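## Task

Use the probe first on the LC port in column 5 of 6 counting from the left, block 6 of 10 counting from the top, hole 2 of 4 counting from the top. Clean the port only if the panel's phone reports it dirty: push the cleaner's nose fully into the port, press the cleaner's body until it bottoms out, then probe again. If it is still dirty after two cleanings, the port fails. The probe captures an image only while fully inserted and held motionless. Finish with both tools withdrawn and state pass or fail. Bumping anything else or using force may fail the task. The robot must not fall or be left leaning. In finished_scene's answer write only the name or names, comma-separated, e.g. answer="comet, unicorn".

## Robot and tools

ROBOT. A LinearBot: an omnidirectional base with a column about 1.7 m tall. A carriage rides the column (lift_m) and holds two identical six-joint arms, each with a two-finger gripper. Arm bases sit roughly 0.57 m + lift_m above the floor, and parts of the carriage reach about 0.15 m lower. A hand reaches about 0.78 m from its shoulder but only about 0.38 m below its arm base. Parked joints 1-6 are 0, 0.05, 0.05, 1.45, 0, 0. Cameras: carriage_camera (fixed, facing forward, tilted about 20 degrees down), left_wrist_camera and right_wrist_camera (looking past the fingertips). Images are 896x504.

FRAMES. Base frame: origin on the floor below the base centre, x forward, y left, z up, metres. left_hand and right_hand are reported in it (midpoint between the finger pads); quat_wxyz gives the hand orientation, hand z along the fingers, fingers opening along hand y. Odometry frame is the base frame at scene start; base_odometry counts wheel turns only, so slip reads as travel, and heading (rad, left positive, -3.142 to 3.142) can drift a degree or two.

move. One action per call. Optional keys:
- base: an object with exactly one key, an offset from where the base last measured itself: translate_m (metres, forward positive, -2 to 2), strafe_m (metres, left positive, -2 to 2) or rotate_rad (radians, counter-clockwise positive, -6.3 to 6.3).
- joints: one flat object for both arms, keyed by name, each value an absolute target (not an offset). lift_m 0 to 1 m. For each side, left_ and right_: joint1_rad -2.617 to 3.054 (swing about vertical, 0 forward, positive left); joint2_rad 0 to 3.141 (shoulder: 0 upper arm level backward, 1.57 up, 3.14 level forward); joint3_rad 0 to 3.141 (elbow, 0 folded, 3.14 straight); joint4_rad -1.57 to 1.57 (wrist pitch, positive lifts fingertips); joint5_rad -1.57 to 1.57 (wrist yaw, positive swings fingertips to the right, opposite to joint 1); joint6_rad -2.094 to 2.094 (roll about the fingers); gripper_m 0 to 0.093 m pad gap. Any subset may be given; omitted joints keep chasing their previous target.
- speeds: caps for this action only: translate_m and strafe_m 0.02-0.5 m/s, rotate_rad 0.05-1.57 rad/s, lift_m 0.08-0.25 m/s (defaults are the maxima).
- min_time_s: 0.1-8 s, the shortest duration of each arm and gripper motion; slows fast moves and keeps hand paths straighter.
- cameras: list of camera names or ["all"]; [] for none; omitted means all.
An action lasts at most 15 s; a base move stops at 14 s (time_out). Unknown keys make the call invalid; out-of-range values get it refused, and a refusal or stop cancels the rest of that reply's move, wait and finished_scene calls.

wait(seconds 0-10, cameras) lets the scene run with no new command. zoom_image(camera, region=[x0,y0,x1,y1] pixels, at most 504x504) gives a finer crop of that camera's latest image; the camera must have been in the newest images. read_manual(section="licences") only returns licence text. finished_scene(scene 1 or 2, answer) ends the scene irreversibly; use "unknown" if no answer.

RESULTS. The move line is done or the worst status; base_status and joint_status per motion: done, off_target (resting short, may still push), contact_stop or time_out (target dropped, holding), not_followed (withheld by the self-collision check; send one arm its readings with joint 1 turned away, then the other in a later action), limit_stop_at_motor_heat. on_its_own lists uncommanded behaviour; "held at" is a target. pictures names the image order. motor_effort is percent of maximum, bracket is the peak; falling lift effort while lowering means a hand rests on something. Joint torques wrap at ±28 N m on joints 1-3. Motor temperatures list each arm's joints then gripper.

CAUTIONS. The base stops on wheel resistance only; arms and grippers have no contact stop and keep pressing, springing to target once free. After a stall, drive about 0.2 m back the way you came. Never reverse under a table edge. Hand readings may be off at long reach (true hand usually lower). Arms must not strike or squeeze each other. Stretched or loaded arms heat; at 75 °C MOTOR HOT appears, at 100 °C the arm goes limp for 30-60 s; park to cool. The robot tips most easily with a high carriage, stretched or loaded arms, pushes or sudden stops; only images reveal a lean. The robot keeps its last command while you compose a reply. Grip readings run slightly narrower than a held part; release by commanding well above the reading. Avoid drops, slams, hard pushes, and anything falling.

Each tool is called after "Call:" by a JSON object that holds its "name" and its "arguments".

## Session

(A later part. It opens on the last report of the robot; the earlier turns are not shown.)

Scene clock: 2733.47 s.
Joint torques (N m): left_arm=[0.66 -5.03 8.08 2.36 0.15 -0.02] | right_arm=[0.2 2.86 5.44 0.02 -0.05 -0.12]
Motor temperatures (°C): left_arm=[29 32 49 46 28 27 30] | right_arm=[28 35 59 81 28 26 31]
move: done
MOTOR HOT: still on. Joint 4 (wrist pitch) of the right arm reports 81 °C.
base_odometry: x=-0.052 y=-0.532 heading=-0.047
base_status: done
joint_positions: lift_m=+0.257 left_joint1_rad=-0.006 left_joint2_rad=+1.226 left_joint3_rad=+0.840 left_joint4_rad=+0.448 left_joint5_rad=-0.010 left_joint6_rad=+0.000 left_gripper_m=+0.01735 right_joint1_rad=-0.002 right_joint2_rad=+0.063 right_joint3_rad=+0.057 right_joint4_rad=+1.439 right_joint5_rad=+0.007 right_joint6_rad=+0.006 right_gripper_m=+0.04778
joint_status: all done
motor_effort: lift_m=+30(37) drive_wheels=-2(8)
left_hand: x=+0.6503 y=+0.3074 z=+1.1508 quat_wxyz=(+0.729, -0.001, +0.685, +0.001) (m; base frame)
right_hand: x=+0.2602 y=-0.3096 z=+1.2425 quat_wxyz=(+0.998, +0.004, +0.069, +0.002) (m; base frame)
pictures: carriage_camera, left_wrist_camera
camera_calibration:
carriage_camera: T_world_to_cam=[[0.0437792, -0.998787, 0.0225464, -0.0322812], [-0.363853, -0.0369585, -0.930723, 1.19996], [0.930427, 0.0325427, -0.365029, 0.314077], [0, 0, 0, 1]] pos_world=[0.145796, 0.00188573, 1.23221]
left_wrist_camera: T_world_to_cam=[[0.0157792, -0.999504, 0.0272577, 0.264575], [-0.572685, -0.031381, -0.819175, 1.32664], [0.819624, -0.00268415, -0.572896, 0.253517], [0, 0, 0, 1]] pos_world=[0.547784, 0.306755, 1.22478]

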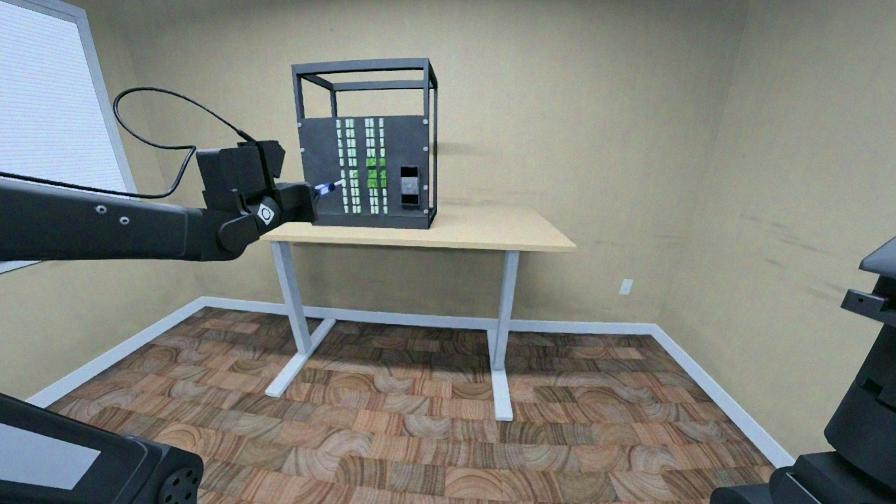

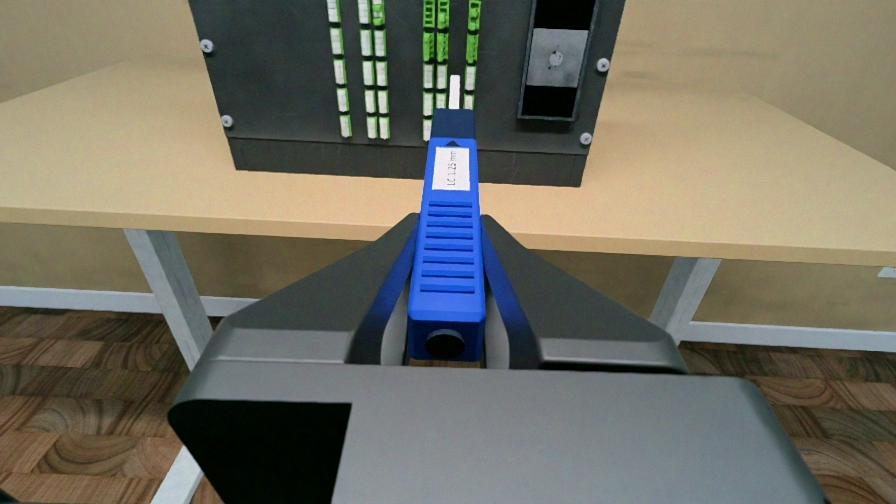

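Call:
{"name": "zoom_image", "arguments": {"camera": "left_wrist_camera", "region": [193, 32, 221, 60]}}

Call:
{"name": "zoom_image", "arguments": {"camera": "left_wrist_camera", "region": [213, 107, 241, 135]}}

Call:
{"name": "zoom_image", "arguments": {"camera": "left_wrist_camera", "region": [589, 51, 617, 79]}}

Call:
{"name": "zoom_image", "arguments": {"camera": "left_wrist_camera", "region": [572, 125, 600, 153]}}

Call:
{"name": "zoom_image", "arguments": {"camera": "left_wrist_camera", "region": [420, 70, 490, 140]}}

Call:
{"name": "zoom_image", "arguments": {"camera": "left_wrist_camera", "region": [400, 140, 500, 240]}}

Call:
{"name": "zoom_image", "arguments": {"camera": "left_wrist_camera", "region": [390, 240, 510, 370]}}

Scaled by 18.000 from the camera's 896x504 image, which has a finer 1280x720 frame.

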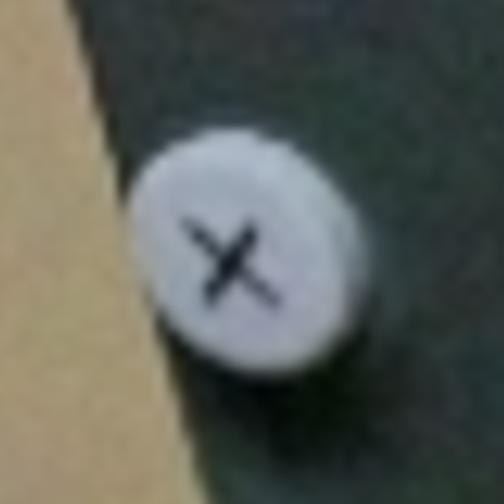

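Scaled by 18.000 from the camera's 896x504 image, which has a finer 1280x720 frame.

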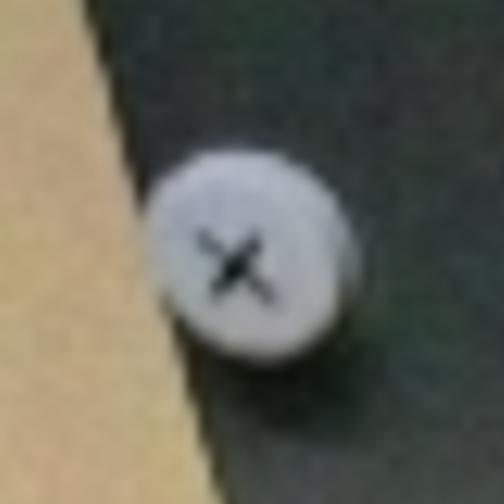

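Scaled by 18.000 from the camera's 896x504 image, which has a finer 1280x720 frame.

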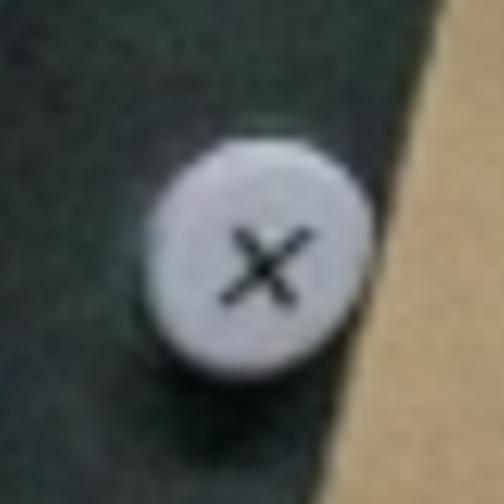

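Scaled by 18.000 from the camera's 896x504 image, which has a finer 1280x720 frame.

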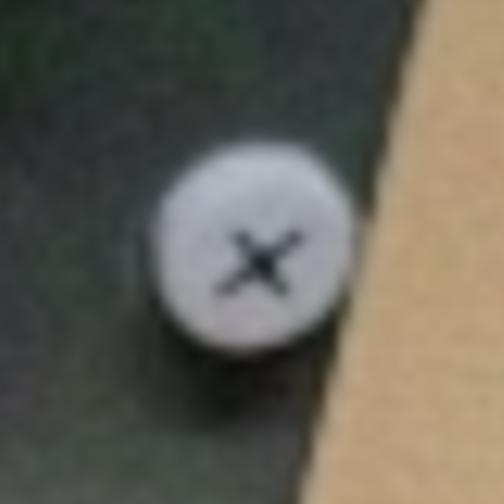

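Scaled by 7.200 from the camera's 896x504 image, which has a finer 1280x720 frame.

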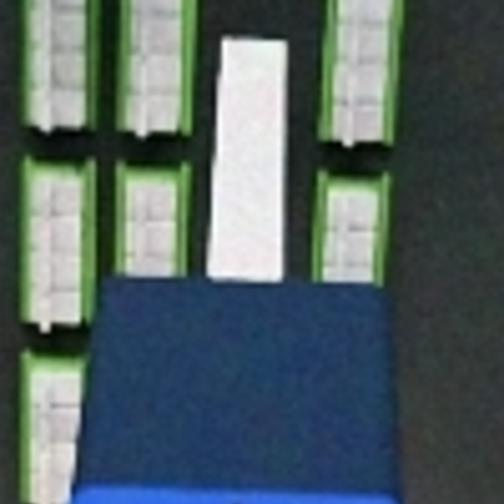

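Scaled by 5.040 from the camera's 896x504 image, which has a finer 1280x720 frame.

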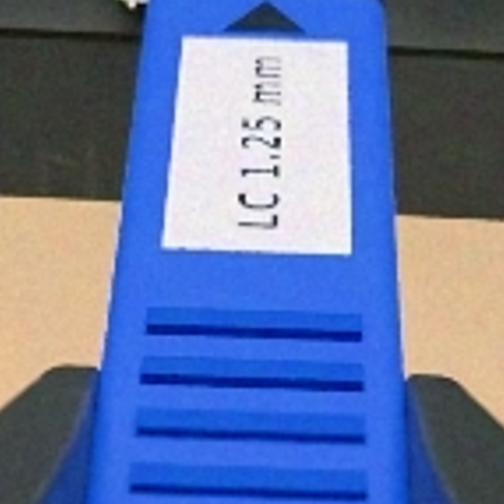

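Scaled by 3.877 from the camera's 896x504 image, which has a finer 1280x720 frame.

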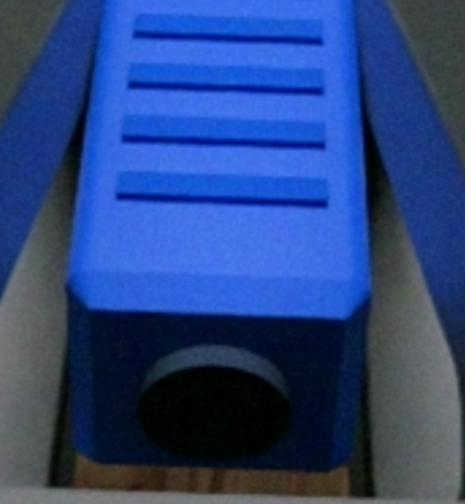

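Call:
{"name": "zoom_image", "arguments": {"camera": "left_wrist_camera", "region": [416, 140, 444, 168]}}

Call:
{"name": "zoom_image", "arguments": {"camera": "left_wrist_camera", "region": [464, 140, 492, 168]}}

Call:
{"name": "zoom_image", "arguments": {"camera": "left_wrist_camera", "region": [396, 284, 424, 312]}}

Call:
{"name": "zoom_image", "arguments": {"camera": "left_wrist_camera", "region": [470, 284, 498, 312]}}

Call:
{"name": "zoom_image", "arguments": {"camera": "left_wrist_camera", "region": [440, 72, 470, 112]}}

Scaled by 18.000 from the camera's 896x504 image, which has a finer 1280x720 frame.

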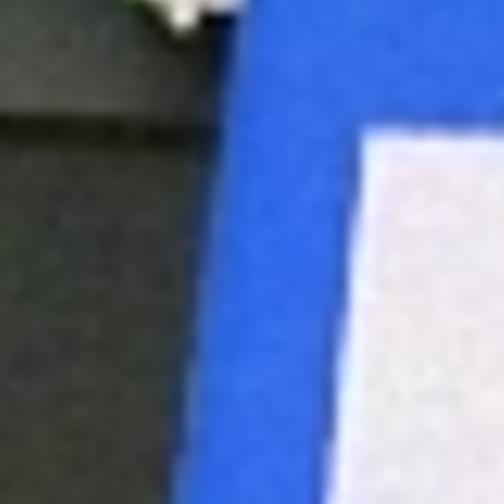

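Scaled by 18.000 from the camera's 896x504 image, which has a finer 1280x720 frame.

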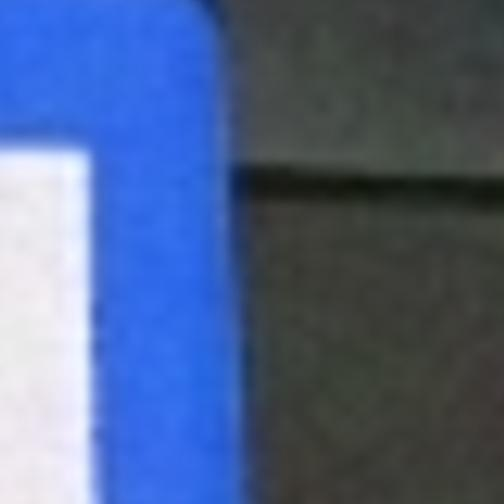

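Scaled by 18.000 from the camera's 896x504 image, which has a finer 1280x720 frame.

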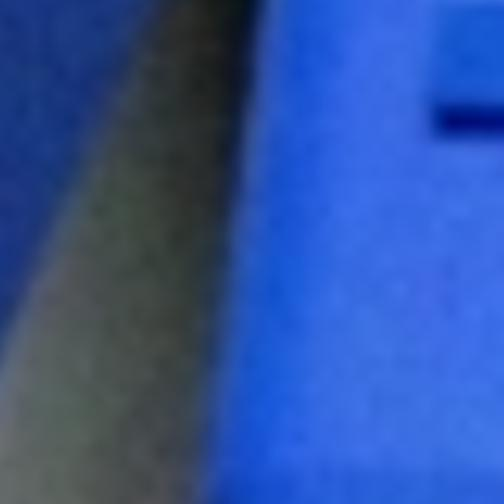

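Scaled by 18.000 from the camera's 896x504 image, which has a finer 1280x720 frame.

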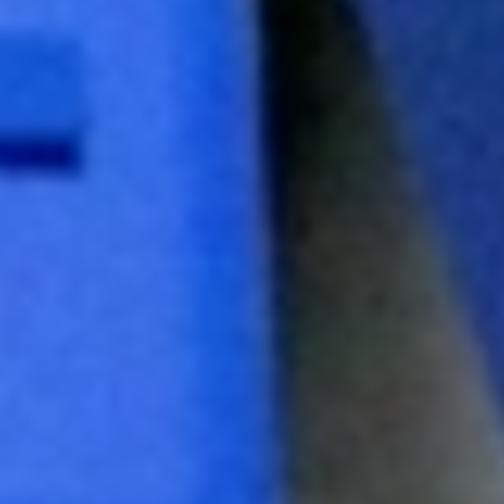

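Scaled by 12.600 from the camera's 896x504 image, which has a finer 1280x720 frame.

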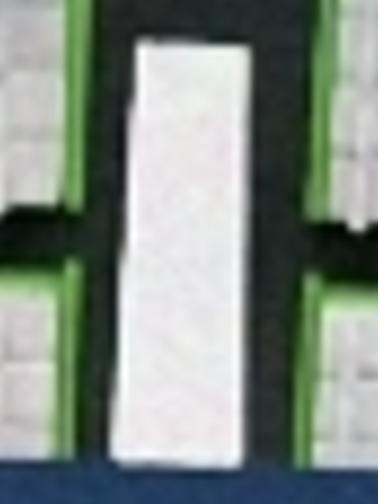

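Call:
{"name": "zoom_image", "arguments": {"camera": "left_wrist_camera", "region": [408, 190, 436, 218]}}

Call:
{"name": "zoom_image", "arguments": {"camera": "left_wrist_camera", "region": [466, 190, 494, 218]}}

Call:
{"name": "zoom_image", "arguments": {"camera": "left_wrist_camera", "region": [400, 245, 428, 273]}}

Call:
{"name": "zoom_image", "arguments": {"camera": "left_wrist_camera", "region": [470, 245, 498, 273]}}

Scaled by 18.000 from the camera's 896x504 image, which has a finer 1280x720 frame.

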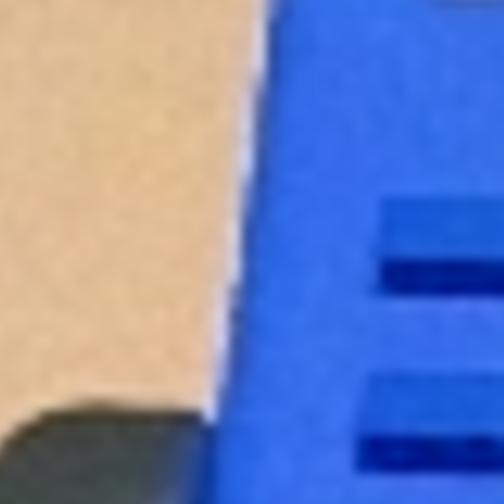

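Scaled by 18.000 from the camera's 896x504 image, which has a finer 1280x720 frame.

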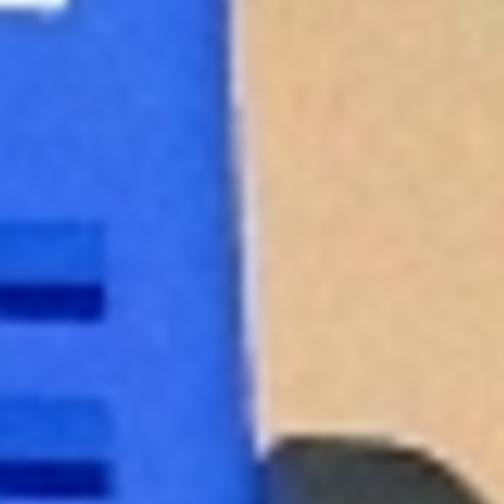

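Scaled by 18.000 from the camera's 896x504 image, which has a finer 1280x720 frame.

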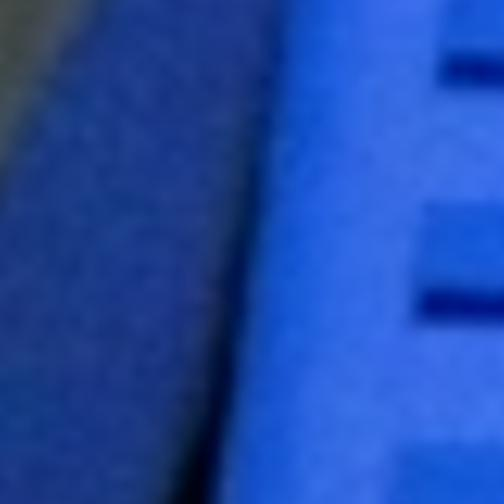

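Scaled by 18.000 from the camera's 896x504 image, which has a finer 1280x720 frame.

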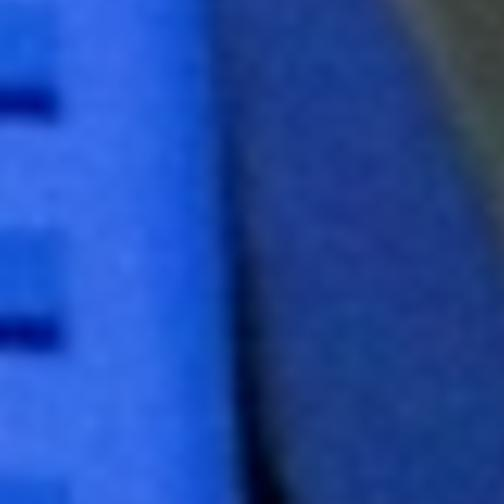

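Call:
{"name": "move", "arguments": {"base": {"translate_m": 0.15}, "joints": {"left_joint4_rad": 0.383, "left_joint5_rad": 0.010, "lift_m": 0.290}, "speeds": {"translate_m": 0.1}, "min_time_s": 1, "cameras": []}}

Call:
{"name": "wait", "arguments": {"seconds": 0.5, "cameras": ["left_wrist_camera"]}}

Call:
{"name": "zoom_image", "arguments": {"camera": "left_wrist_camera", "region": [410, 20, 500, 110]}}

Scene clock: 2837.97 s.
Joint torques (N m): left_arm=[0.61 -5.01 8.12 2.38 0.18 -0.02] | right_arm=[0.2 3.29 5.85 -0.02 -0.06 -0.12]
Motor temperatures (°C): left_arm=[29 32 49 46 28 27 30] | right_arm=[28 32 54 60 28 26 31]
move: done
MOTOR HOT: cleared for the motors of the right arm.
base_odometry: x=+0.097 y=-0.539 heading=-0.047
base_status: done
joint_positions: lift_m=+0.290 left_joint1_rad=-0.006 left_joint2_rad=+1.225 left_joint3_rad=+0.840 left_joint4_rad=+0.378 left_joint5_rad=-0.002 left_joint6_rad=+0.000 left_gripper_m=+0.01735 right_joint1_rad=-0.002 right_joint2_rad=+0.058 right_joint3_rad=+0.052 right_joint4_rad=+1.442 right_joint5_rad=+0.007 right_joint6_rad=+0.006 right_gripper_m=+0.04778
joint_status: all done
motor_effort: lift_m=+37(50) drive_wheels=-3(8)
left_hand: x=+0.6507 y=+0.3061 z=+1.1665 quat_wxyz=(+0.705, +0.002, +0.710, -0.001) (m; base frame)
right_hand: x=+0.2594 y=-0.3096 z=+1.2740 quat_wxyz=(+0.998, +0.004, +0.067, +0.002) (m; base frame)
pictures: none
No camera images: "cameras" was empty.

Scene clock: 2838.47 s.
Joint torques (N m): left_arm=[0.61 -4.97 8.09 2.39 0.18 -0.01] | right_arm=[0.18 3.28 5.86 -0.05 -0.05 -0.13]
Motor temperatures (°C): left_arm=[29 32 49 46 28 27 30] | right_arm=[28 32 54 60 28 26 31]
base_odometry: x=+0.097 y=-0.539 heading=-0.047
base_status: done
joint_positions: lift_m=+0.290 left_joint1_rad=-0.006 left_joint2_rad=+1.225 left_joint3_rad=+0.840 left_joint4_rad=+0.378 left_joint5_rad=-0.001 left_joint6_rad=+0.000 left_gripper_m=+0.01735 right_joint1_rad=-0.002 right_joint2_rad=+0.058 right_joint3_rad=+0.052 right_joint4_rad=+1.442 right_joint5_rad=+0.007 right_joint6_rad=+0.006 right_gripper_m=+0.04778
joint_status: all done
motor_effort: lift_m=+36(50) drive_wheels=-3(8)
left_hand: x=+0.6507 y=+0.3060 z=+1.1665 quat_wxyz=(+0.705, +0.002, +0.710, -0.002) (m; base frame)
right_hand: x=+0.2594 y=-0.3096 z=+1.2740 quat_wxyz=(+0.998, +0.004, +0.067, +0.002) (m; base frame)
wait: 0.50 s; at rest by 0.27 s
pictures: left_wrist_camera
camera_calibration:
left_wrist_camera: T_world_to_cam=[[0.00956099, -0.999624, 0.0256832, 0.268714], [-0.628082, -0.025989, -0.777713, 1.32567], [0.778089, -0.00869547, -0.628094, 0.355401], [0, 0, 0, 1]] pos_world=[0.553524, 0.306157, 1.24731]

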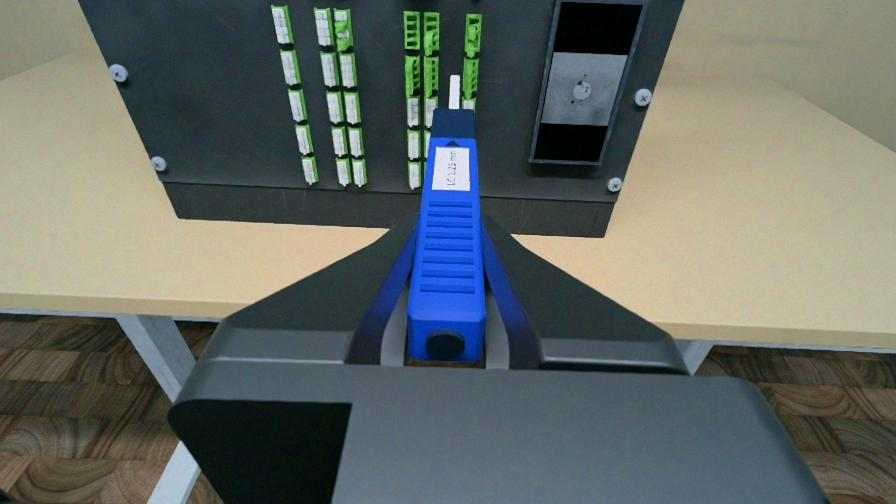

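Scaled by 5.600 from the camera's 896x504 image, which has a finer 1280x720 frame.

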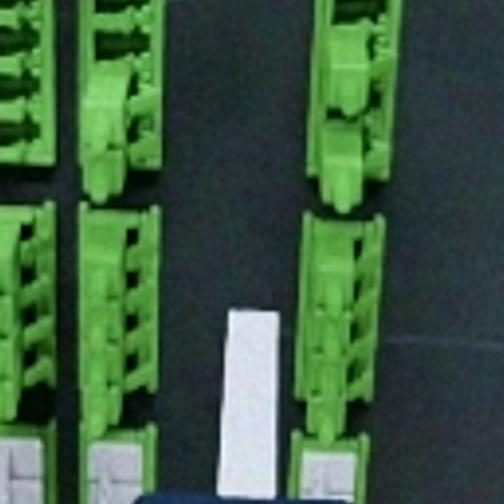

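Call:
{"name": "zoom_image", "arguments": {"camera": "left_wrist_camera", "region": [400, 0, 490, 90]}}

Call:
{"name": "zoom_image", "arguments": {"camera": "left_wrist_camera", "region": [105, 59, 133, 87]}}

Call:
{"name": "zoom_image", "arguments": {"camera": "left_wrist_camera", "region": [144, 150, 172, 178]}}

Call:
{"name": "zoom_image", "arguments": {"camera": "left_wrist_camera", "region": [629, 84, 657, 112]}}

Call:
{"name": "zoom_image", "arguments": {"camera": "left_wrist_camera", "region": [600, 171, 628, 199]}}

Scaled by 5.600 from the camera's 896x504 image, which has a finer 1280x720 frame.

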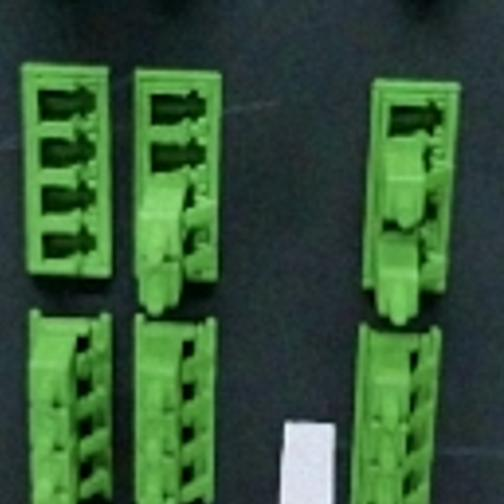

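Scaled by 18.000 from the camera's 896x504 image, which has a finer 1280x720 frame.

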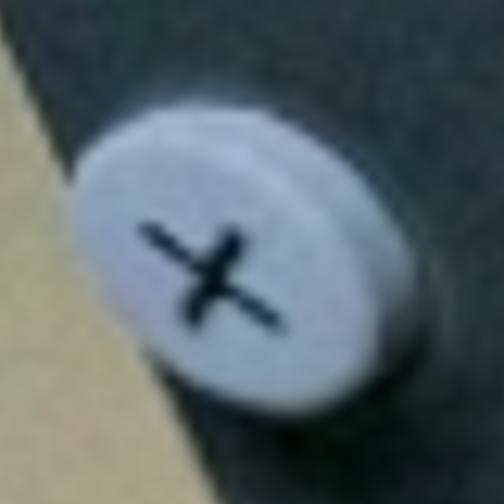

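Scaled by 18.000 from the camera's 896x504 image, which has a finer 1280x720 frame.

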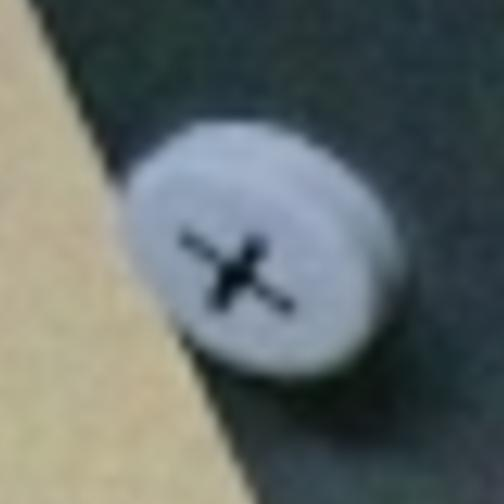

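Scaled by 18.000 from the camera's 896x504 image, which has a finer 1280x720 frame.

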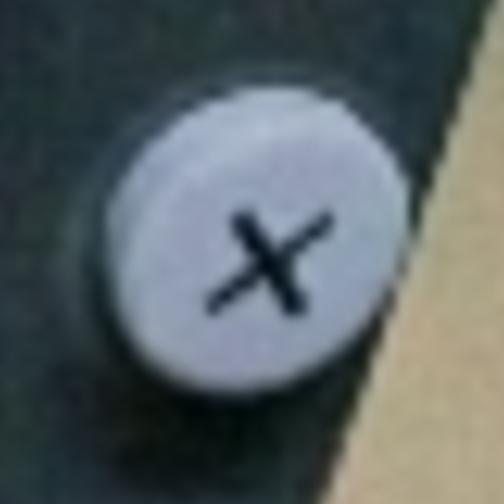

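Scaled by 18.000 from the camera's 896x504 image, which has a finer 1280x720 frame.

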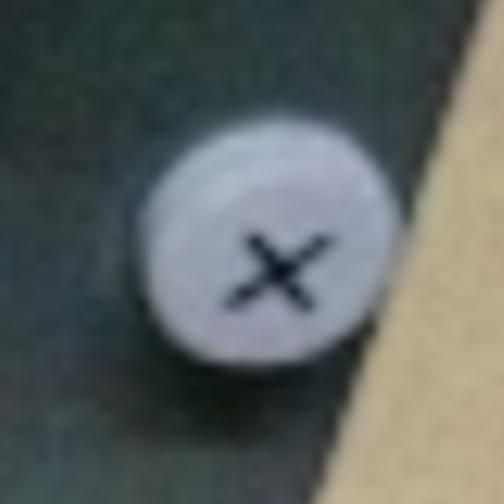

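Call:
{"name": "move", "arguments": {"base": {"strafe_m": 0.021}, "joints": {"left_joint5_rad": 0.018, "lift_m": 0.280}, "speeds": {"strafe_m": 0.05}, "cameras": []}}

Call:
{"name": "move", "arguments": {"base": {"translate_m": 0.10}, "speeds": {"translate_m": 0.06}, "cameras": []}}

Call:
{"name": "wait", "arguments": {"seconds": 0.5, "cameras": ["left_wrist_camera"]}}

Call:
{"name": "zoom_image", "arguments": {"camera": "left_wrist_camera", "region": [410, 20, 500, 110]}}

Scene clock: 2878.90 s.
Joint torques (N m): left_arm=[0.42 -5.01 8.12 2.48 0.18 -0.01] | right_arm=[0.18 3.32 6.05 -0.04 -0.03 -0.12]
Motor temperatures (°C): left_arm=[29 32 49 46 28 27 30] | right_arm=[28 32 54 56 28 26 31]
move: done
base_odometry: x=+0.098 y=-0.518 heading=-0.048
base_status: done
joint_positions: lift_m=+0.280 left_joint1_rad=-0.004 left_joint2_rad=+1.225 left_joint3_rad=+0.839 left_joint4_rad=+0.371 left_joint5_rad=+0.007 left_joint6_rad=+0.000 left_gripper_m=+0.01735 right_joint1_rad=-0.002 right_joint2_rad=+0.057 right_joint3_rad=+0.050 right_joint4_rad=+1.443 right_joint5_rad=+0.005 right_joint6_rad=+0.006 right_gripper_m=+0.04778
joint_status: all done
motor_effort: lift_m=+33(38) drive_wheels=-3(7)
left_hand: x=+0.6506 y=+0.3056 z=+1.1545 quat_wxyz=(+0.702, +0.004, +0.712, -0.004) (m; base frame)
right_hand: x=+0.2596 y=-0.3093 z=+1.2637 quat_wxyz=(+0.998, +0.003, +0.067, +0.002) (m; base frame)
pictures: none
No camera images: "cameras" was empty.

Scene clock: 2881.10 s.
Joint torques (N m): left_arm=[0.43 -5.08 8.12 2.48 0.18 -0.02] | right_arm=[0.2 3.32 6.02 -0.06 -0.02 -0.12]
Motor temperatures (°C): left_arm=[29 32 49 46 28 27 30] | right_arm=[28 32 54 56 28 26 31]
move: done
base_odometry: x=+0.198 y=-0.523 heading=-0.047
base_status: done
joint_positions: lift_m=+0.280 left_joint1_rad=-0.004 left_joint2_rad=+1.225 left_joint3_rad=+0.839 left_joint4_rad=+0.372 left_joint5_rad=+0.007 left_joint6_rad=+0.000 left_gripper_m=+0.01735 right_joint1_rad=-0.002 right_joint2_rad=+0.057 right_joint3_rad=+0.050 right_joint4_rad=+1.442 right_joint5_rad=+0.005 right_joint6_rad=+0.006 right_gripper_m=+0.04778
joint_status: not commanded
motor_effort: lift_m=+35(39) drive_wheels=-3(7)
left_hand: x=+0.6506 y=+0.3056 z=+1.1546 quat_wxyz=(+0.702, +0.004, +0.712, -0.004) (m; base frame)
right_hand: x=+0.2597 y=-0.3092 z=+1.2637 quat_wxyz=(+0.998, +0.003, +0.068, +0.002) (m; base frame)
pictures: none
No camera images: "cameras" was empty.

Scene clock: 2881.60 s.
Joint torques (N m): left_arm=[0.4 -5.03 8.14 2.48 0.18 -0.02] | right_arm=[0.18 3.32 6.01 -0.04 -0.03 -0.12]
Motor temperatures (°C): left_arm=[29 32 49 46 28 27 30] | right_arm=[28 32 54 56 28 26 31]
base_odometry: x=+0.198 y=-0.523 heading=-0.047
base_status: done
joint_positions: lift_m=+0.280 left_joint1_rad=-0.004 left_joint2_rad=+1.225 left_joint3_rad=+0.839 left_joint4_rad=+0.372 left_joint5_rad=+0.007 left_joint6_rad=+0.000 left_gripper_m=+0.01735 right_joint1_rad=-0.002 right_joint2_rad=+0.057 right_joint3_rad=+0.050 right_joint4_rad=+1.442 right_joint5_rad=+0.005 right_joint6_rad=+0.006 right_gripper_m=+0.04778
joint_status: not commanded
motor_effort: lift_m=+32(39) drive_wheels=-3(7)
left_hand: x=+0.6506 y=+0.3056 z=+1.1546 quat_wxyz=(+0.702, +0.004, +0.712, -0.004) (m; base frame)
right_hand: x=+0.2597 y=-0.3092 z=+1.2637 quat_wxyz=(+0.998, +0.003, +0.068, +0.002) (m; base frame)
wait: 0.50 s; at rest by 0.27 s
pictures: left_wrist_camera
camera_calibration:
left_wrist_camera: T_world_to_cam=[[0.00406178, -0.99966, 0.0257696, 0.272148], [-0.634158, -0.0225002, -0.772876, 1.31369], [0.773193, -0.0132027, -0.634033, 0.359459], [0, 0, 0, 1]] pos_world=[0.55405, 0.306359, 1.23621]

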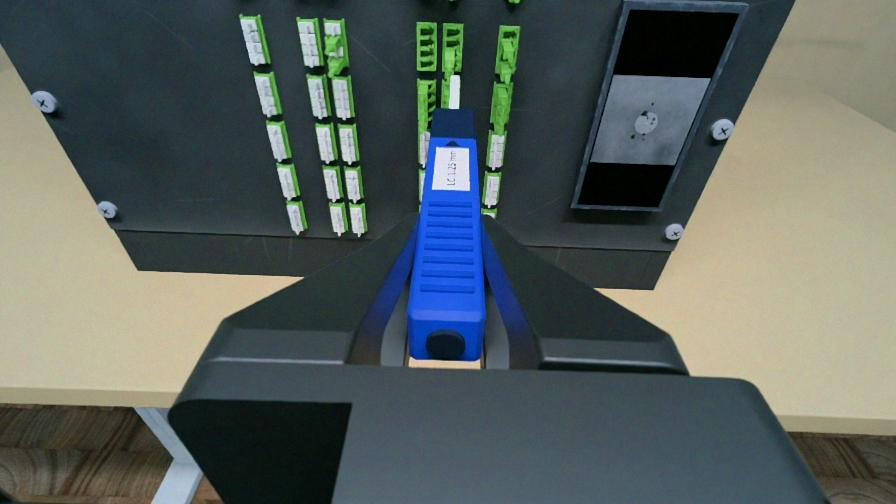

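Scaled by 5.600 from the camera's 896x504 image, which has a finer 1280x720 frame.

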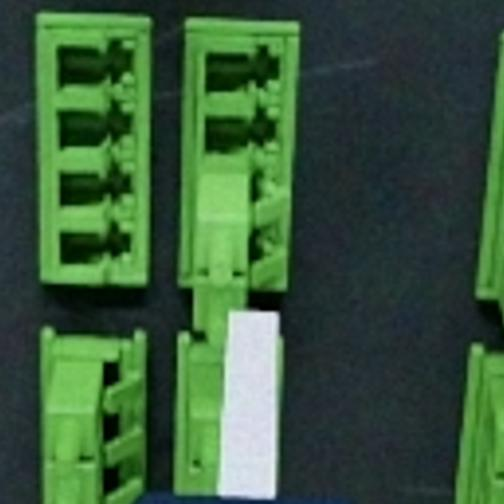

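Call:
{"name": "move", "arguments": {"joints": {"left_joint4_rad": 0.425}, "min_time_s": 0.5, "cameras": []}}

Scene clock: 2886.50 s.
Joint torques (N m): left_arm=[0.4 -5.04 8.14 2.49 0.19 -0.02] | right_arm=[0.18 3.34 6.04 -0.03 -0.02 -0.12]
Motor temperatures (°C): left_arm=[29 32 50 47 28 27 30] | right_arm=[28 32 54 56 28 26 31]
move: done
base_odometry: x=+0.198 y=-0.523 heading=-0.047
base_status: not commanded
joint_positions: lift_m=+0.280 left_joint1_rad=-0.004 left_joint2_rad=+1.225 left_joint3_rad=+0.839 left_joint4_rad=+0.406 left_joint5_rad=+0.007 left_joint6_rad=+0.000 left_gripper_m=+0.01735 right_joint1_rad=-0.002 right_joint2_rad=+0.057 right_joint3_rad=+0.050 right_joint4_rad=+1.442 right_joint5_rad=+0.005 right_joint6_rad=+0.006 right_gripper_m=+0.04778
joint_status: all done
motor_effort: lift_m=+35(38) drive_wheels=-3(3)
left_hand: x=+0.6506 y=+0.3056 z=+1.1631 quat_wxyz=(+0.714, +0.004, +0.700, -0.004) (m; base frame)
right_hand: x=+0.2597 y=-0.3092 z=+1.2637 quat_wxyz=(+0.998, +0.003, +0.068, +0.002) (m; base frame)
pictures: none
No camera images: "cameras" was empty.

Call:
{"name": "move", "arguments": {"joints": {"left_joint4_rad": 0.392}, "min_time_s": 0.5, "cameras": []}}

Call:
{"name": "wait", "arguments": {"seconds": 0.5, "cameras": ["left_wrist_camera"]}}

Call:
{"name": "zoom_image", "arguments": {"camera": "left_wrist_camera", "region": [28, 88, 56, 116]}}

Call:
{"name": "zoom_image", "arguments": {"camera": "left_wrist_camera", "region": [94, 196, 122, 224]}}

Call:
{"name": "zoom_image", "arguments": {"camera": "left_wrist_camera", "region": [708, 116, 736, 144]}}

Call:
{"name": "zoom_image", "arguments": {"camera": "left_wrist_camera", "region": [660, 218, 688, 246]}}

Call:
{"name": "zoom_image", "arguments": {"camera": "left_wrist_camera", "region": [430, 20, 490, 80]}}

Scene clock: 2894.87 s.
Joint torques (N m): left_arm=[0.43 -5.03 8.16 2.39 0.18 -0.01] | right_arm=[0.17 3.32 6.05 -0.03 -0.02 -0.12]
Motor temperatures (°C): left_arm=[29 32 50 48 28 27 30] | right_arm=[28 32 53 55 28 26 31]
move: done
base_odometry: x=+0.198 y=-0.523 heading=-0.047
base_status: not commanded
joint_positions: lift_m=+0.280 left_joint1_rad=-0.004 left_joint2_rad=+1.225 left_joint3_rad=+0.839 left_joint4_rad=+0.391 left_joint5_rad=+0.007 left_joint6_rad=+0.000 left_gripper_m=+0.01735 right_joint1_rad=-0.002 right_joint2_rad=+0.057 right_joint3_rad=+0.050 right_joint4_rad=+1.442 right_joint5_rad=+0.005 right_joint6_rad=+0.006 right_gripper_m=+0.04778
joint_status: all done
motor_effort: lift_m=+33(39) drive_wheels=-3(3)
left_hand: x=+0.6507 y=+0.3056 z=+1.1594 quat_wxyz=(+0.709, +0.004, +0.705, -0.004) (m; base frame)
right_hand: x=+0.2597 y=-0.3092 z=+1.2637 quat_wxyz=(+0.998, +0.003, +0.068, +0.002) (m; base frame)
pictures: none
No camera images: "cameras" was empty.

Scene clock: 2895.37 s.
Joint torques (N m): left_arm=[0.36 -5.03 8.16 2.36 0.17 -0.02] | right_arm=[0.18 3.36 6.01 -0.03 -0.03 -0.12]
Motor temperatures (°C): left_arm=[29 32 50 48 28 27 30] | right_arm=[28 32 53 55 28 26 31]
base_odometry: x=+0.198 y=-0.523 heading=-0.047
base_status: not commanded
joint_positions: lift_m=+0.280 left_joint1_rad=-0.004 left_joint2_rad=+1.225 left_joint3_rad=+0.839 left_joint4_rad=+0.390 left_joint5_rad=+0.007 left_joint6_rad=+0.000 left_gripper_m=+0.01735 right_joint1_rad=-0.002 right_joint2_rad=+0.057 right_joint3_rad=+0.050 right_joint4_rad=+1.442 right_joint5_rad=+0.005 right_joint6_rad=+0.006 right_gripper_m=+0.04778
joint_status: all done
motor_effort: lift_m=+37(39) drive_wheels=-3(3)
left_hand: x=+0.6507 y=+0.3056 z=+1.1592 quat_wxyz=(+0.708, +0.004, +0.706, -0.004) (m; base frame)
right_hand: x=+0.2597 y=-0.3092 z=+1.2637 quat_wxyz=(+0.998, +0.003, +0.068, +0.002) (m; base frame)
wait: 0.50 s; at rest by 0.27 s
pictures: left_wrist_camera
camera_calibration:
left_wrist_camera: T_world_to_cam=[[0.00357641, -0.99966, 0.0258401, 0.272263], [-0.619538, -0.0224987, -0.784644, 1.32142], [0.784959, -0.0132027, -0.619407, 0.337739], [0, 0, 0, 1]] pos_world=[0.552584, 0.306359, 1.23901]

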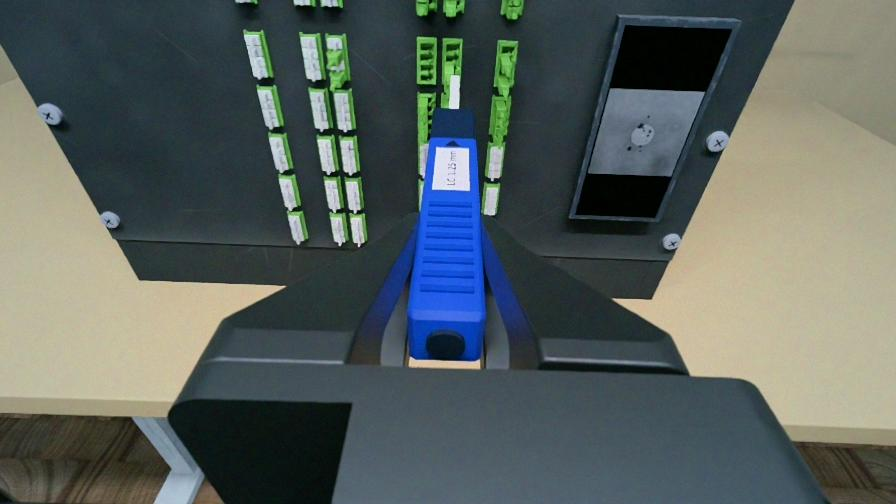

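Scaled by 18.000 from the camera's 896x504 image, which has a finer 1280x720 frame.

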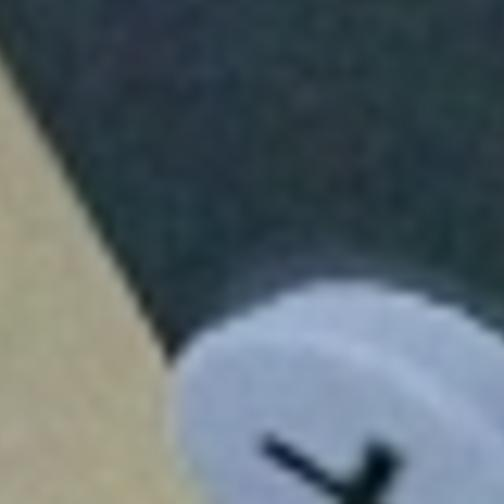

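Scaled by 18.000 from the camera's 896x504 image, which has a finer 1280x720 frame.

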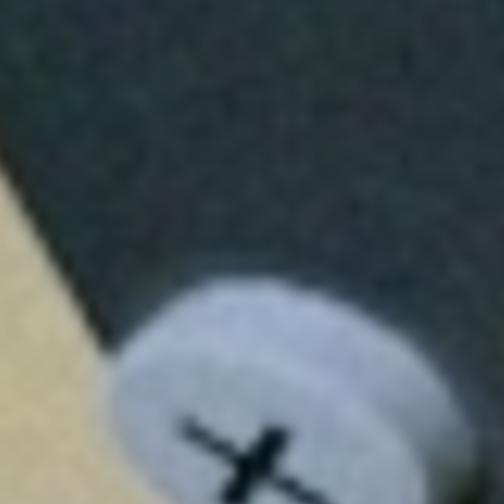

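Scaled by 18.000 from the camera's 896x504 image, which has a finer 1280x720 frame.

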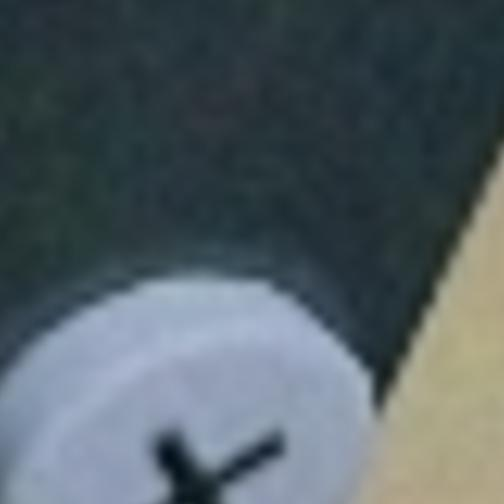

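Scaled by 18.000 from the camera's 896x504 image, which has a finer 1280x720 frame.

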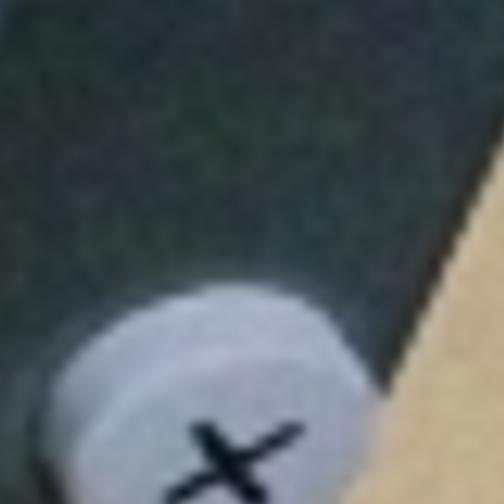

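Scaled by 8.400 from the camera's 896x504 image, which has a finer 1280x720 frame.

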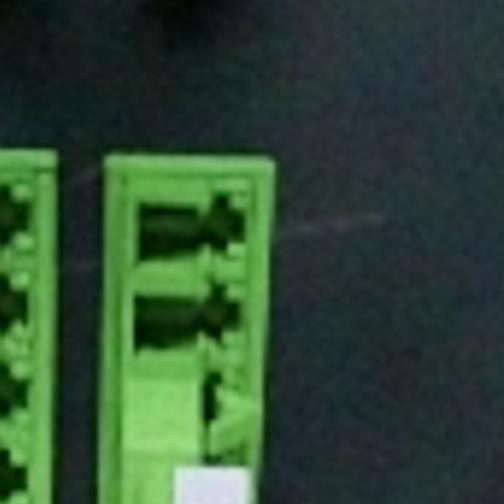

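Call:
{"name": "move", "arguments": {"base": {"strafe_m": 0.0025}, "joints": {"left_joint4_rad": 0.384, "left_joint5_rad": -0.009}, "speeds": {"strafe_m": 0.03}, "min_time_s": 0.5, "cameras": []}}

Call:
{"name": "move", "arguments": {"base": {"translate_m": 0.030}, "speeds": {"translate_m": 0.04}, "cameras": []}}

Call:
{"name": "wait", "arguments": {"seconds": 0.6, "cameras": ["left_wrist_camera"]}}

Call:
{"name": "zoom_image", "arguments": {"camera": "left_wrist_camera", "region": [430, 40, 480, 90]}}

Scene clock: 2916.07 s.
Joint torques (N m): left_arm=[0.23 -5.03 8.17 2.36 -0.08 0] | right_arm=[0.17 3.32 6.04 -0.02 -0.01 -0.12]
Motor temperatures (°C): left_arm=[29 32 50 49 28 27 30] | right_arm=[28 32 52 53 28 26 31]
move: done
base_odometry: x=+0.198 y=-0.520 heading=-0.048
base_status: done
joint_positions: lift_m=+0.280 left_joint1_rad=-0.002 left_joint2_rad=+1.225 left_joint3_rad=+0.839 left_joint4_rad=+0.382 left_joint5_rad=+0.002 left_joint6_rad=+0.000 left_gripper_m=+0.01735 right_joint1_rad=-0.002 right_joint2_rad=+0.057 right_joint3_rad=+0.050 right_joint4_rad=+1.442 right_joint5_rad=+0.003 right_joint6_rad=+0.006 right_gripper_m=+0.04778
joint_status: all done
motor_effort: lift_m=+34(38) drive_wheels=+3(4)
left_hand: x=+0.6507 y=+0.3071 z=+1.1573 quat_wxyz=(+0.706, +0.002, +0.709, -0.001) (m; base frame)
right_hand: x=+0.2597 y=-0.3089 z=+1.2637 quat_wxyz=(+0.998, +0.002, +0.068, +0.002) (m; base frame)
pictures: none
No camera images: "cameras" was empty.

Scene clock: 2917.27 s.
Joint torques (N m): left_arm=[0.24 -4.92 8.14 2.39 -0.07 -0.02] | right_arm=[0.17 3.34 6.01 -0.05 -0.01 -0.12]
Motor temperatures (°C): left_arm=[29 32 50 49 28 27 30] | right_arm=[28 32 52 53 28 26 31]
move: done
base_odometry: x=+0.228 y=-0.521 heading=-0.047
base_status: done
joint_positions: lift_m=+0.280 left_joint1_rad=-0.002 left_joint2_rad=+1.225 left_joint3_rad=+0.839 left_joint4_rad=+0.380 left_joint5_rad=+0.002 left_joint6_rad=+0.000 left_gripper_m=+0.01735 right_joint1_rad=-0.002 right_joint2_rad=+0.057 right_joint3_rad=+0.050 right_joint4_rad=+1.443 right_joint5_rad=+0.003 right_joint6_rad=+0.006 right_gripper_m=+0.04778
joint_status: not commanded
motor_effort: lift_m=+32(36) drive_wheels=+3(10)
left_hand: x=+0.6506 y=+0.3071 z=+1.1569 quat_wxyz=(+0.705, +0.002, +0.709, -0.001) (m; base frame)
right_hand: x=+0.2595 y=-0.3089 z=+1.2637 quat_wxyz=(+0.998, +0.002, +0.067, +0.002) (m; base frame)
pictures: none
No camera images: "cameras" was empty.

Scene clock: 2917.87 s.
Joint torques (N m): left_arm=[0.24 -4.96 8.2 2.38 -0.07 -0.02] | right_arm=[0.18 3.34 6.01 -0.04 0 -0.12]
Motor temperatures (°C): left_arm=[29 32 50 49 28 27 30] | right_arm=[28 32 52 53 28 26 31]
base_odometry: x=+0.228 y=-0.521 heading=-0.047
base_status: done
joint_positions: lift_m=+0.280 left_joint1_rad=-0.002 left_joint2_rad=+1.225 left_joint3_rad=+0.839 left_joint4_rad=+0.380 left_joint5_rad=+0.002 left_joint6_rad=+0.000 left_gripper_m=+0.01735 right_joint1_rad=-0.002 right_joint2_rad=+0.057 right_joint3_rad=+0.050 right_joint4_rad=+1.443 right_joint5_rad=+0.003 right_joint6_rad=+0.006 right_gripper_m=+0.04778
joint_status: not commanded
motor_effort: lift_m=+33(36) drive_wheels=+3(10)
left_hand: x=+0.6506 y=+0.3071 z=+1.1569 quat_wxyz=(+0.705, +0.002, +0.709, -0.001) (m; base frame)
right_hand: x=+0.2595 y=-0.3089 z=+1.2637 quat_wxyz=(+0.998, +0.002, +0.067, +0.002) (m; base frame)
wait: 0.60 s; at rest by 0.27 s
pictures: left_wrist_camera
camera_calibration:
left_wrist_camera: T_world_to_cam=[[0.00994523, -0.999619, 0.0257436, 0.269776], [-0.626904, -0.02629, -0.778652, 1.31862], [0.779033, -0.00839487, -0.626927, 0.347418], [0, 0, 0, 1]] pos_world=[0.553319, 0.307257, 1.23761]

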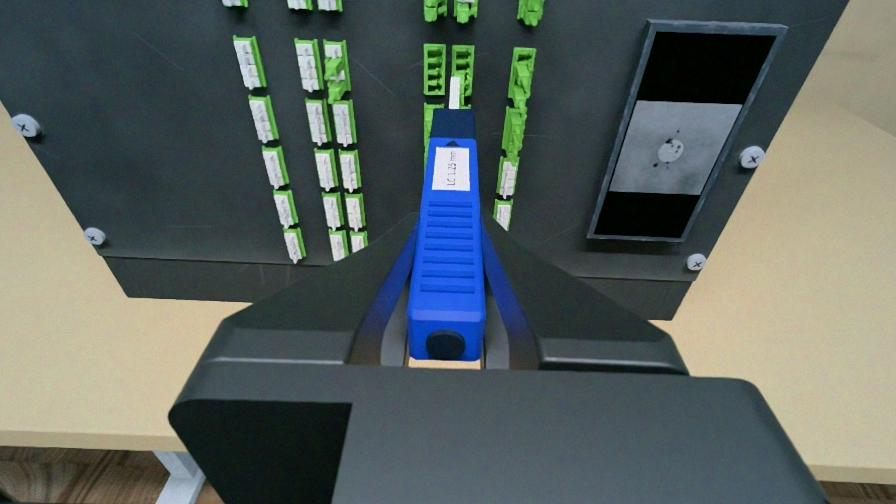

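Scaled by 10.080 from the camera's 896x504 image, which has a finer 1280x720 frame.

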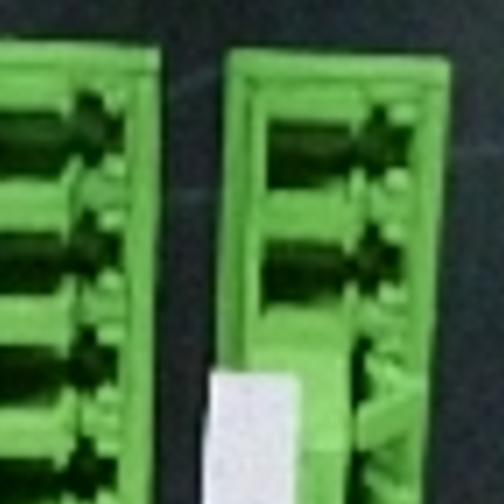

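Call:
{"name": "move", "arguments": {"base": {"strafe_m": -0.003}, "joints": {"left_joint5_rad": 0.002}, "speeds": {"strafe_m": 0.02}, "cameras": []}}

Call:
{"name": "wait", "arguments": {"seconds": 1.0, "cameras": ["left_wrist_camera"]}}

Call:
{"name": "zoom_image", "arguments": {"camera": "left_wrist_camera", "region": [430, 40, 480, 90]}}

Scene clock: 2927.37 s.
Joint torques (N m): left_arm=[0.23 -4.93 8.21 2.42 0.05 -0.01] | right_arm=[0.2 3.32 6.04 -0.04 0.03 -0.12]
Motor temperatures (°C): left_arm=[29 32 50 48 28 27 30] | right_arm=[28 32 52 52 28 26 31]
move: done
base_odometry: x=+0.228 y=-0.524 heading=-0.047
base_status: done
joint_positions: lift_m=+0.280 left_joint1_rad=-0.001 left_joint2_rad=+1.225 left_joint3_rad=+0.839 left_joint4_rad=+0.380 left_joint5_rad=+0.001 left_joint6_rad=+0.000 left_gripper_m=+0.01735 right_joint1_rad=-0.001 right_joint2_rad=+0.057 right_joint3_rad=+0.050 right_joint4_rad=+1.443 right_joint5_rad=+0.002 right_joint6_rad=+0.006 right_gripper_m=+0.04778
joint_status: all done
motor_effort: lift_m=+32(38) drive_wheels=+4(5)
left_hand: x=+0.6506 y=+0.3077 z=+1.1569 quat_wxyz=(+0.705, +0.001, +0.709, -0.001) (m; base frame)
right_hand: x=+0.2596 y=-0.3087 z=+1.2637 quat_wxyz=(+0.998, +0.001, +0.067, +0.002) (m; base frame)
pictures: none
No camera images: "cameras" was empty.

Scene clock: 2928.37 s.
Joint torques (N m): left_arm=[0.16 -5 8.17 2.39 0.07 -0.01] | right_arm=[0.16 3.34 6.02 -0.04 0.02 -0.11]
Motor temperatures (°C): left_arm=[29 32 50 48 28 27 30] | right_arm=[28 32 52 52 28 26 31]
base_odometry: x=+0.228 y=-0.524 heading=-0.047
base_status: done
joint_positions: lift_m=+0.280 left_joint1_rad=-0.001 left_joint2_rad=+1.225 left_joint3_rad=+0.839 left_joint4_rad=+0.380 left_joint5_rad=+0.001 left_joint6_rad=+0.000 left_gripper_m=+0.01735 right_joint1_rad=-0.001 right_joint2_rad=+0.057 right_joint3_rad=+0.050 right_joint4_rad=+1.443 right_joint5_rad=+0.002 right_joint6_rad=+0.006 right_gripper_m=+0.04778
joint_status: all done
motor_effort: lift_m=+33(38) drive_wheels=+4(5)
left_hand: x=+0.6506 y=+0.3077 z=+1.1569 quat_wxyz=(+0.705, +0.001, +0.709, -0.001) (m; base frame)
right_hand: x=+0.2596 y=-0.3087 z=+1.2637 quat_wxyz=(+0.998, +0.001, +0.067, +0.002) (m; base frame)
wait: 1.00 s; at rest by 0.27 s
pictures: left_wrist_camera
camera_calibration:
left_wrist_camera: T_world_to_cam=[[0.0118748, -0.999598, 0.0257299, 0.269018], [-0.627132, -0.027487, -0.778428, 1.31885], [0.778823, -0.00689235, -0.627206, 0.347419], [0, 0, 0, 1]] pos_world=[0.55332, 0.307556, 1.23761]

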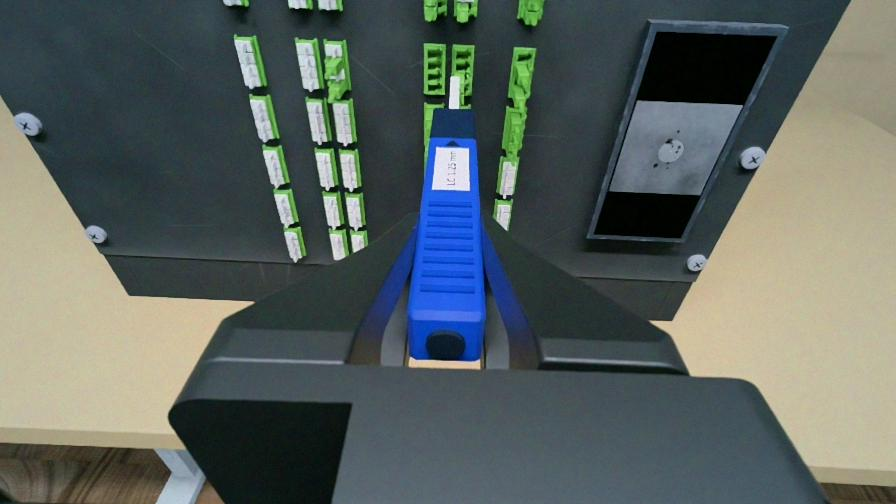

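Scaled by 10.080 from the camera's 896x504 image, which has a finer 1280x720 frame.

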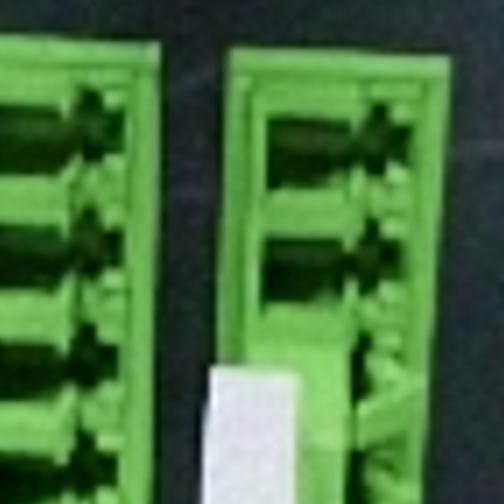

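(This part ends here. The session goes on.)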